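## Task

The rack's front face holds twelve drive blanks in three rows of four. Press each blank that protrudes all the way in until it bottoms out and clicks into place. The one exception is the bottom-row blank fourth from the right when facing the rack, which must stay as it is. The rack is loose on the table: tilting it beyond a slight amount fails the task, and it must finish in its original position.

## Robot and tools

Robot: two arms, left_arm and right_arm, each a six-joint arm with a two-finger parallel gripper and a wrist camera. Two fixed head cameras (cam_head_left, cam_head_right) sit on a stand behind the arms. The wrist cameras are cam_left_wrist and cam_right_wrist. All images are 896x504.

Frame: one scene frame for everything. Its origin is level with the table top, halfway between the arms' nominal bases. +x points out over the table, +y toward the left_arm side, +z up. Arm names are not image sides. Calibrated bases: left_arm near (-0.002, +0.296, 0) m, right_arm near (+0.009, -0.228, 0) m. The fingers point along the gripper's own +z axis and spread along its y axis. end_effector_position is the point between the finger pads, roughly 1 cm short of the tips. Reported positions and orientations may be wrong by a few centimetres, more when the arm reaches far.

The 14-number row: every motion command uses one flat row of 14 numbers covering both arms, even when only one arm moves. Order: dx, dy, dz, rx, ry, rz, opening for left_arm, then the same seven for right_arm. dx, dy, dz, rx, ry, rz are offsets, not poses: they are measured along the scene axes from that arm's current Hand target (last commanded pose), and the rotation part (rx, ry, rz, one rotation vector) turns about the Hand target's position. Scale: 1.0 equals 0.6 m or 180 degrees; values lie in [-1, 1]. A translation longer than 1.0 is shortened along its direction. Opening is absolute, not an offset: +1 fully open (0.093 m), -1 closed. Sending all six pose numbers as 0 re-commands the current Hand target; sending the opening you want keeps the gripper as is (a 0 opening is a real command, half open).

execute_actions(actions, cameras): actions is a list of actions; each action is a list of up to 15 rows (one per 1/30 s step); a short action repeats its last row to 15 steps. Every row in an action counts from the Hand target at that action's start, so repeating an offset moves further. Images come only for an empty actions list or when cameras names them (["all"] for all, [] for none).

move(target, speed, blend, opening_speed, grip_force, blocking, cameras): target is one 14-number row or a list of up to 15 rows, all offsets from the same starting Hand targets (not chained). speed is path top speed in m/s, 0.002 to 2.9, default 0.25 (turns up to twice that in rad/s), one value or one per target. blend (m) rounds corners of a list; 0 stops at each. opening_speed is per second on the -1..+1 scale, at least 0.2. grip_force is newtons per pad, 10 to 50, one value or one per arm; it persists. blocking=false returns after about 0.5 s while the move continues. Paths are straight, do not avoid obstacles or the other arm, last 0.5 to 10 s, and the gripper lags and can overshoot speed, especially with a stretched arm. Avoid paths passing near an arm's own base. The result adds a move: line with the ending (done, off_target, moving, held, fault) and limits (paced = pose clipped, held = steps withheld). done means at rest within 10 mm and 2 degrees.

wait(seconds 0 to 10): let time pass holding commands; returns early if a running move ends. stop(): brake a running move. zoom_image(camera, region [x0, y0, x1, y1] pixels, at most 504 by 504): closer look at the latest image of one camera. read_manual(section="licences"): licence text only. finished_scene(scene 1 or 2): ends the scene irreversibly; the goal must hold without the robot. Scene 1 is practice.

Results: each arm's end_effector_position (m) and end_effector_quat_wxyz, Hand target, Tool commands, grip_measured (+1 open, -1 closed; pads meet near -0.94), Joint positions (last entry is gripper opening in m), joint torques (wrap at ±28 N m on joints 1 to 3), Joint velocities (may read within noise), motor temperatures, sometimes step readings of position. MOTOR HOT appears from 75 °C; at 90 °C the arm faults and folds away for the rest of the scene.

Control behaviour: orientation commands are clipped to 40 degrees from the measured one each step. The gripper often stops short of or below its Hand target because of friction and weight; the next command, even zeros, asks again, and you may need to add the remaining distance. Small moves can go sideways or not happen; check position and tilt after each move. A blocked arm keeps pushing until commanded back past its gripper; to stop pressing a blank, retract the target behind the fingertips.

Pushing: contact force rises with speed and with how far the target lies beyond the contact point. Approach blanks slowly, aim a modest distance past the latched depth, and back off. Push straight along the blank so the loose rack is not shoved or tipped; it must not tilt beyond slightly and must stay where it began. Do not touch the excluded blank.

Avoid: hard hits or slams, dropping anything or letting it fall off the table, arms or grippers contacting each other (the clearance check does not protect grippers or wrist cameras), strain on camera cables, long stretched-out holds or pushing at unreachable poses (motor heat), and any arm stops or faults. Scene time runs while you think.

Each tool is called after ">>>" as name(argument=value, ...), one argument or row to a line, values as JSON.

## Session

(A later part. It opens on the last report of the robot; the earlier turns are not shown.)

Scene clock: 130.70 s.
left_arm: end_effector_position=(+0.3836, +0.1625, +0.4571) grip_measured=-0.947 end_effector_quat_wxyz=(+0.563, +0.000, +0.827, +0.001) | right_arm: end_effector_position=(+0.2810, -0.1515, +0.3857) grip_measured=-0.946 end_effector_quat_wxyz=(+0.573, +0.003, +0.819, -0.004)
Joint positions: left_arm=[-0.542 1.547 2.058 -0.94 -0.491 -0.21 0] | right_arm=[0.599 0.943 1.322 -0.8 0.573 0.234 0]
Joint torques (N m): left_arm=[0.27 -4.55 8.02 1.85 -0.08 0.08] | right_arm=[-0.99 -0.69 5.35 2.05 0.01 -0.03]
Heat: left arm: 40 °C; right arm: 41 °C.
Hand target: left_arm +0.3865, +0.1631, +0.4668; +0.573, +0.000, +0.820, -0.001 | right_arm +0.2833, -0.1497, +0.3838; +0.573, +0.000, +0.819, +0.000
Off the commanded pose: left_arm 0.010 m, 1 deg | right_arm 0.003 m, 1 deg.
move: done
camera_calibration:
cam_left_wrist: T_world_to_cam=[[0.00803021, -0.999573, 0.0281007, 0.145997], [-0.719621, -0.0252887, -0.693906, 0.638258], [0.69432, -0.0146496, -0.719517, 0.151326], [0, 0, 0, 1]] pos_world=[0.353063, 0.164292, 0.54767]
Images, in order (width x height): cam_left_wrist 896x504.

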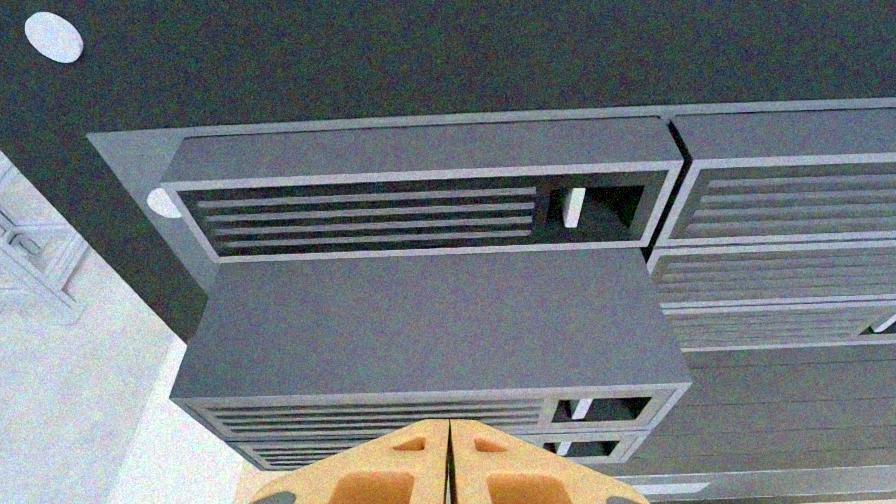

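>>> move(
  target=[0.033,0.004,-0.003,0,0,0,-0.95,0,0,0,0,0,0,-0.95],
  cameras=["cam_left_wrist"],
  speed=0.05,
)

Scene clock: 138.73 s.
left_arm: end_effector_position=(+0.4021, +0.1655, +0.4533) grip_measured=-0.947 end_effector_quat_wxyz=(+0.559, +0.001, +0.829, +0.003) | right_arm: end_effector_position=(+0.2810, -0.1515, +0.3857) grip_measured=-0.946 end_effector_quat_wxyz=(+0.573, +0.003, +0.819, -0.004)
Joint positions: left_arm=[-0.5 1.598 2.097 -0.93 -0.453 -0.192 0] | right_arm=[0.599 0.943 1.322 -0.8 0.573 0.234 0]
Joint torques (N m): left_arm=[0.39 -5.18 8.01 2 -0.06 0.01] | right_arm=[-0.98 -0.66 5.33 2.05 -0.01 -0.03]
Heat: left arm: 40 °C; right arm: 41 °C.
Hand target: left_arm +0.4063, +0.1655, +0.4651; +0.573, +0.000, +0.819, -0.001 | right_arm +0.2833, -0.1497, +0.3838; +0.573, +0.000, +0.819, +0.000
Off the commanded pose: left_arm 0.012 m, 2 deg | right_arm 0.003 m, 1 deg.
move: off_target (left_arm)
camera_calibration:
cam_left_wrist: T_world_to_cam=[[0.00925826, -0.999663, 0.0242514, 0.150289], [-0.726095, -0.0233957, -0.687196, 0.648301], [0.687532, -0.0112465, -0.726067, 0.141044], [0, 0, 0, 1]] pos_world=[0.372364, 0.166992, 0.544273]
Images, in order (width x height): cam_left_wrist 896x504.

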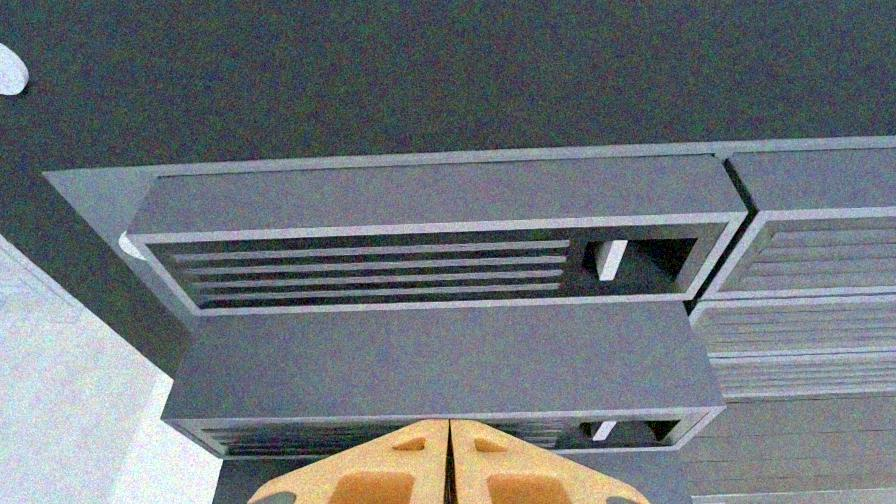

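>>> move(
  target=[
    [-0.016,0,-0.006,0,0,0,-0.95,0,0,0,0,0,0,-0.95],
    [0.03,0,-0.006,0,0,0,-0.95,0,0,0,0,0,0,-0.95],
  ],
  cameras=["cam_left_wrist"],
  speed=0.05,
)

Scene clock: 150.23 s.
left_arm: end_effector_position=(+0.4194, +0.1664, +0.4505) grip_measured=-0.947 end_effector_quat_wxyz=(+0.560, -0.001, +0.829, +0.004) | right_arm: end_effector_position=(+0.2810, -0.1515, +0.3857) grip_measured=-0.946 end_effector_quat_wxyz=(+0.573, +0.003, +0.819, -0.004)
Joint positions: left_arm=[-0.472 1.644 2.128 -0.908 -0.43 -0.181 0] | right_arm=[0.599 0.943 1.322 -0.8 0.573 0.234 0]
Joint torques (N m): left_arm=[0.35 -5.29 8.38 1.98 -0.05 0.1] | right_arm=[-0.92 -0.58 5.37 2.06 -0.01 -0.02]
Heat: left arm: 41 °C; right arm: 42 °C.
Hand target: left_arm +0.4244, +0.1656, +0.4613; +0.573, +0.000, +0.820, +0.000 | right_arm +0.2833, -0.1497, +0.3838; +0.573, +0.000, +0.819, +0.000
Off the commanded pose: left_arm 0.012 m, 2 deg | right_arm 0.003 m, 1 deg.
move: off_target (left_arm)
camera_calibration:
cam_left_wrist: T_world_to_cam=[[0.0127005, -0.999604, 0.0251053, 0.149188], [-0.724783, -0.0264998, -0.688467, 0.659438], [0.68886, -0.009452, -0.724833, 0.125707], [0, 0, 0, 1]] pos_world=[0.38946, 0.167792, 0.541372]
Images, in order (width x height): cam_left_wrist 896x504.

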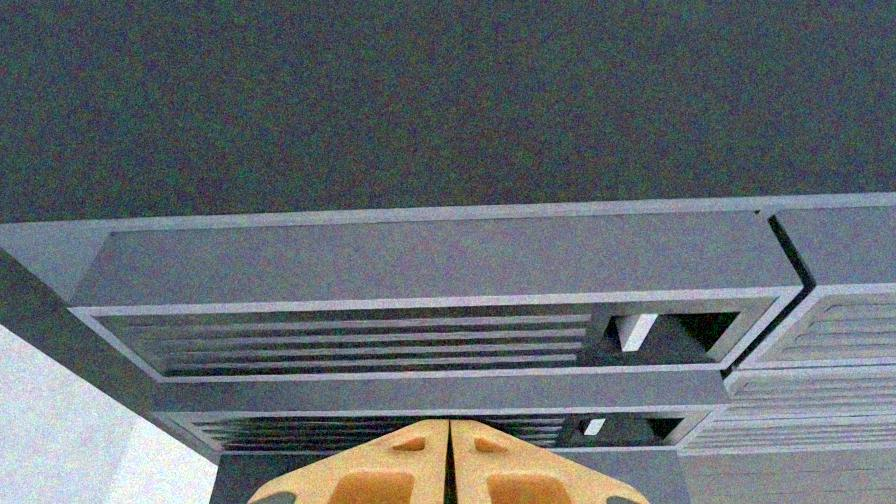

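>>> move(
  target=[0.055,0,0.0,0,0,0,-0.95,0,0,0,0,0,0,-0.95],
  cameras=["cam_left_wrist"],
  speed=0.05,
)

Scene clock: 154.50 s.
left_arm: end_effector_position=(+0.4281, +0.1671, +0.4507) grip_measured=-0.947 end_effector_quat_wxyz=(+0.541, +0.012, +0.841, +0.001) | right_arm: end_effector_position=(+0.2810, -0.1515, +0.3857) grip_measured=-0.946 end_effector_quat_wxyz=(+0.573, +0.003, +0.819, -0.004)
Joint positions: left_arm=[-0.443 1.726 2.276 -1.012 -0.378 -0.165 0] | right_arm=[0.599 0.943 1.322 -0.8 0.573 0.234 0]
Joint torques (N m): left_arm=[1.52 -2.58 6.89 2.81 -0.13 0.07] | right_arm=[-0.94 -0.64 5.33 2.03 -0.01 -0.02]
Heat: left arm: 40 °C; right arm: 42 °C.
Hand target: left_arm +0.4573, +0.1655, +0.4613; +0.573, +0.000, +0.820, -0.001 | right_arm +0.2833, -0.1497, +0.3838; +0.573, +0.000, +0.819, +0.000
Off the commanded pose: left_arm 0.031 m, 5 deg | right_arm 0.003 m, 1 deg.
move: off_target (left_arm)
camera_calibration:
cam_left_wrist: T_world_to_cam=[[-0.0114374, -0.999836, 0.0140446, 0.165137], [-0.754685, -0.000582975, -0.656087, 0.659876], [0.655987, -0.0181032, -0.754555, 0.148779], [0, 0, 0, 1]] pos_world=[0.40229, 0.168188, 0.542879]
Images, in order (width x height): cam_left_wrist 896x504.

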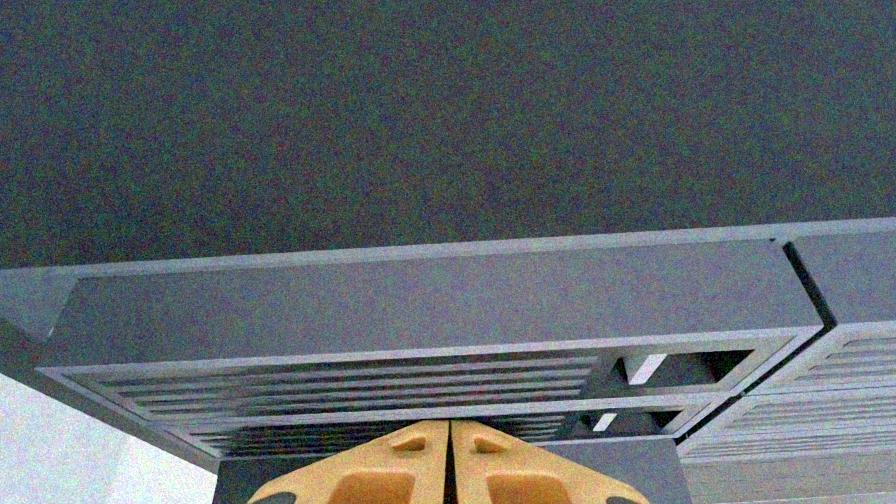

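Flush. One slightly firmer press, then withdraw and inspect.

>>> move(
  target=[
    [0.012,0,0.0,0,0,0,-0.95,0,0,0,0,0,0,-0.95],
    [-0.22,0.0,0.015,0,0,0,-0.95,0,0,0,0,0,0,-0.95],
  ],
  cameras=["all"],
  speed=[0.05,0.2],
)

>>> zoom_image(
  camera="cam_head_right",
  region=[270, 50, 640, 150],
)

>>> zoom_image(
  camera="cam_left_wrist",
  region=[200, 0, 700, 300],
)

Scene clock: 161.47 s.
left_arm: end_effector_position=(+0.3264, +0.1643, +0.4695) grip_measured=-0.947 end_effector_quat_wxyz=(+0.571, +0.010, +0.821, +0.000) | right_arm: end_effector_position=(+0.2810, -0.1515, +0.3857) grip_measured=-0.946 end_effector_quat_wxyz=(+0.573, +0.003, +0.819, -0.004)
Joint positions: left_arm=[-0.664 1.405 1.991 -1.02 -0.594 -0.242 0] | right_arm=[0.599 0.943 1.322 -0.8 0.573 0.234 0]
Joint torques (N m): left_arm=[-0.59 -4.37 4.98 1.77 -0.27 -0.35] | right_arm=[-1.01 -0.7 5.31 2.03 -0.01 0.01]
Motor temperatures (°C): left_arm=[24 29 40 41 27 27 29] | right_arm=[29 31 40 42 27 28 29]
Heat: left arm: 41 °C; right arm: 42 °C.
Hand target: left_arm +0.3254, +0.1654, +0.4703; +0.573, +0.000, +0.820, +0.000 | right_arm +0.2833, -0.1497, +0.3838; +0.573, +0.000, +0.819, +0.000
Off the commanded pose: left_arm 0.002 m, 1 deg | right_arm 0.003 m, 1 deg.
move: done
camera_calibration:
cam_left_wrist: T_world_to_cam=[[-0.00959434, -0.999776, 0.0188633, 0.158018], [-0.706269, -0.00657889, -0.707913, 0.604921], [0.707879, -0.0201145, -0.706047, 0.190255], [0, 0, 0, 1]] pos_world=[0.294075, 0.16579, 0.55958]
cam_right_wrist: T_world_to_cam=[[0.0170307, -0.999397, 0.0302522, -0.169236], [-0.704179, -0.0334687, -0.709233, 0.506112], [0.709818, -0.0092242, -0.704325, 0.157527], [0, 0, 0, 1]] pos_world=[0.24746, -0.150742, 0.475021]

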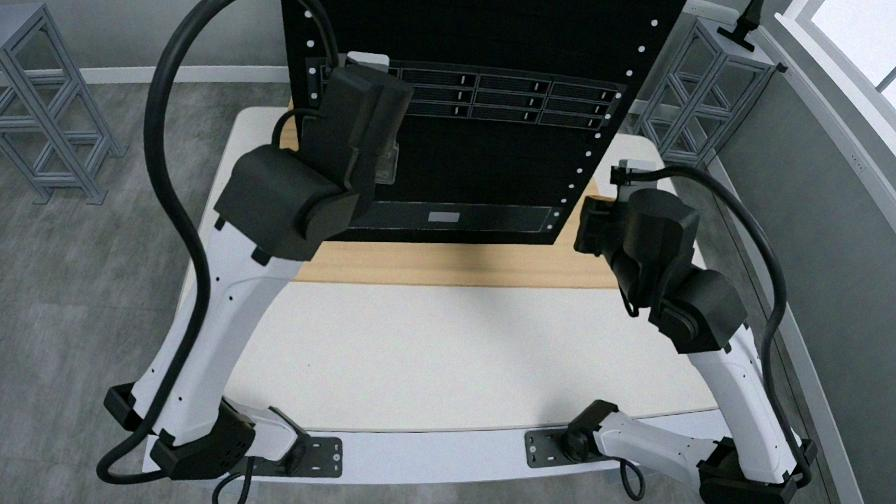

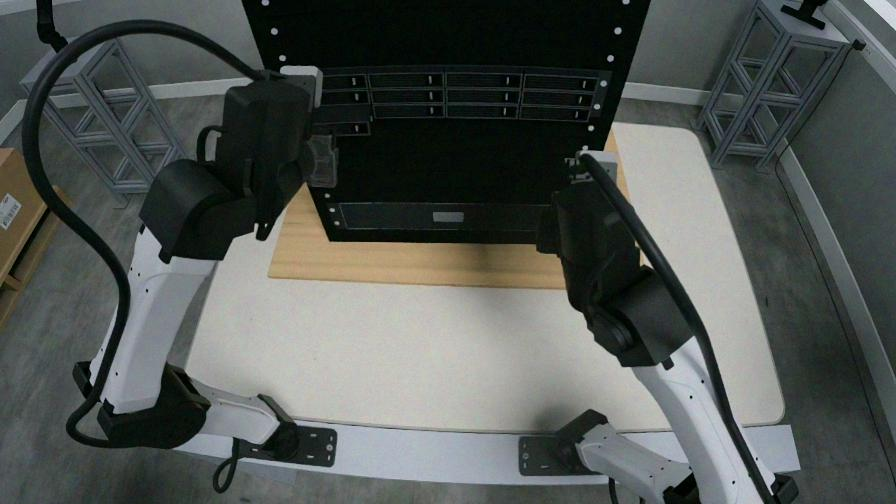

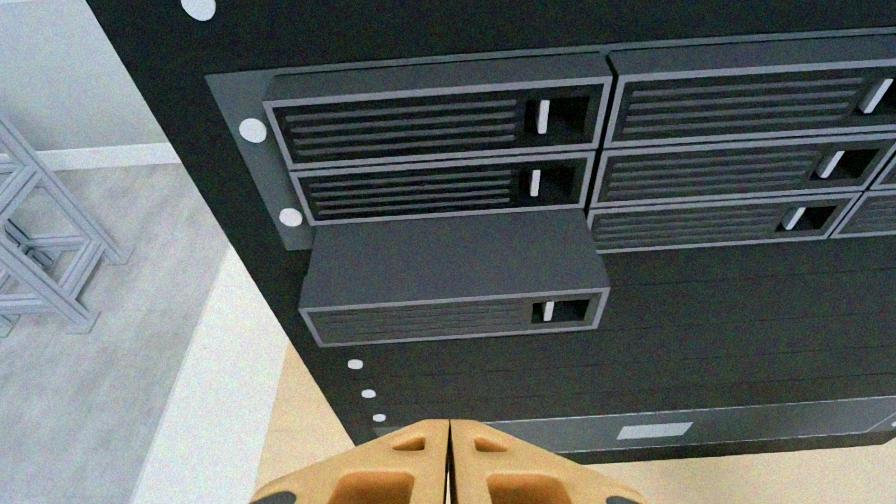

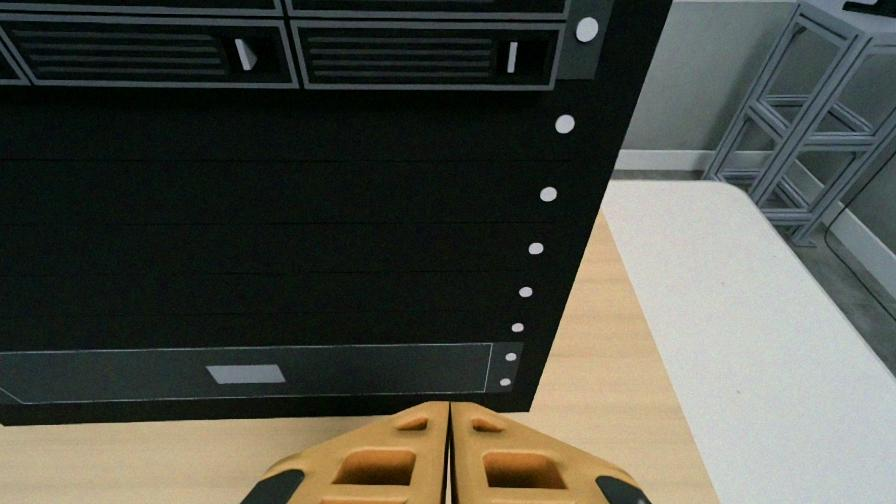

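Scaled by 1.362 from the camera's 896x504 image, which has a finer 1280x720 frame.

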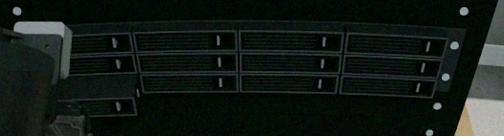

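Scaled by 1.008 from the camera's 896x504 image, which has a finer 1280x720 frame.

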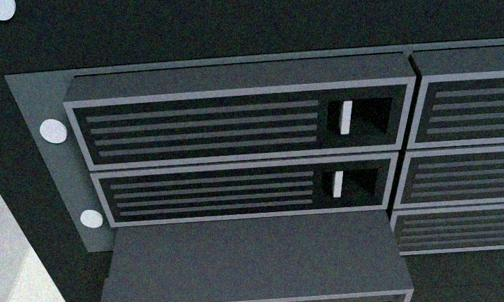

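>>> finished_scene(
  scene=2,
)

The scene is finished: the task was done.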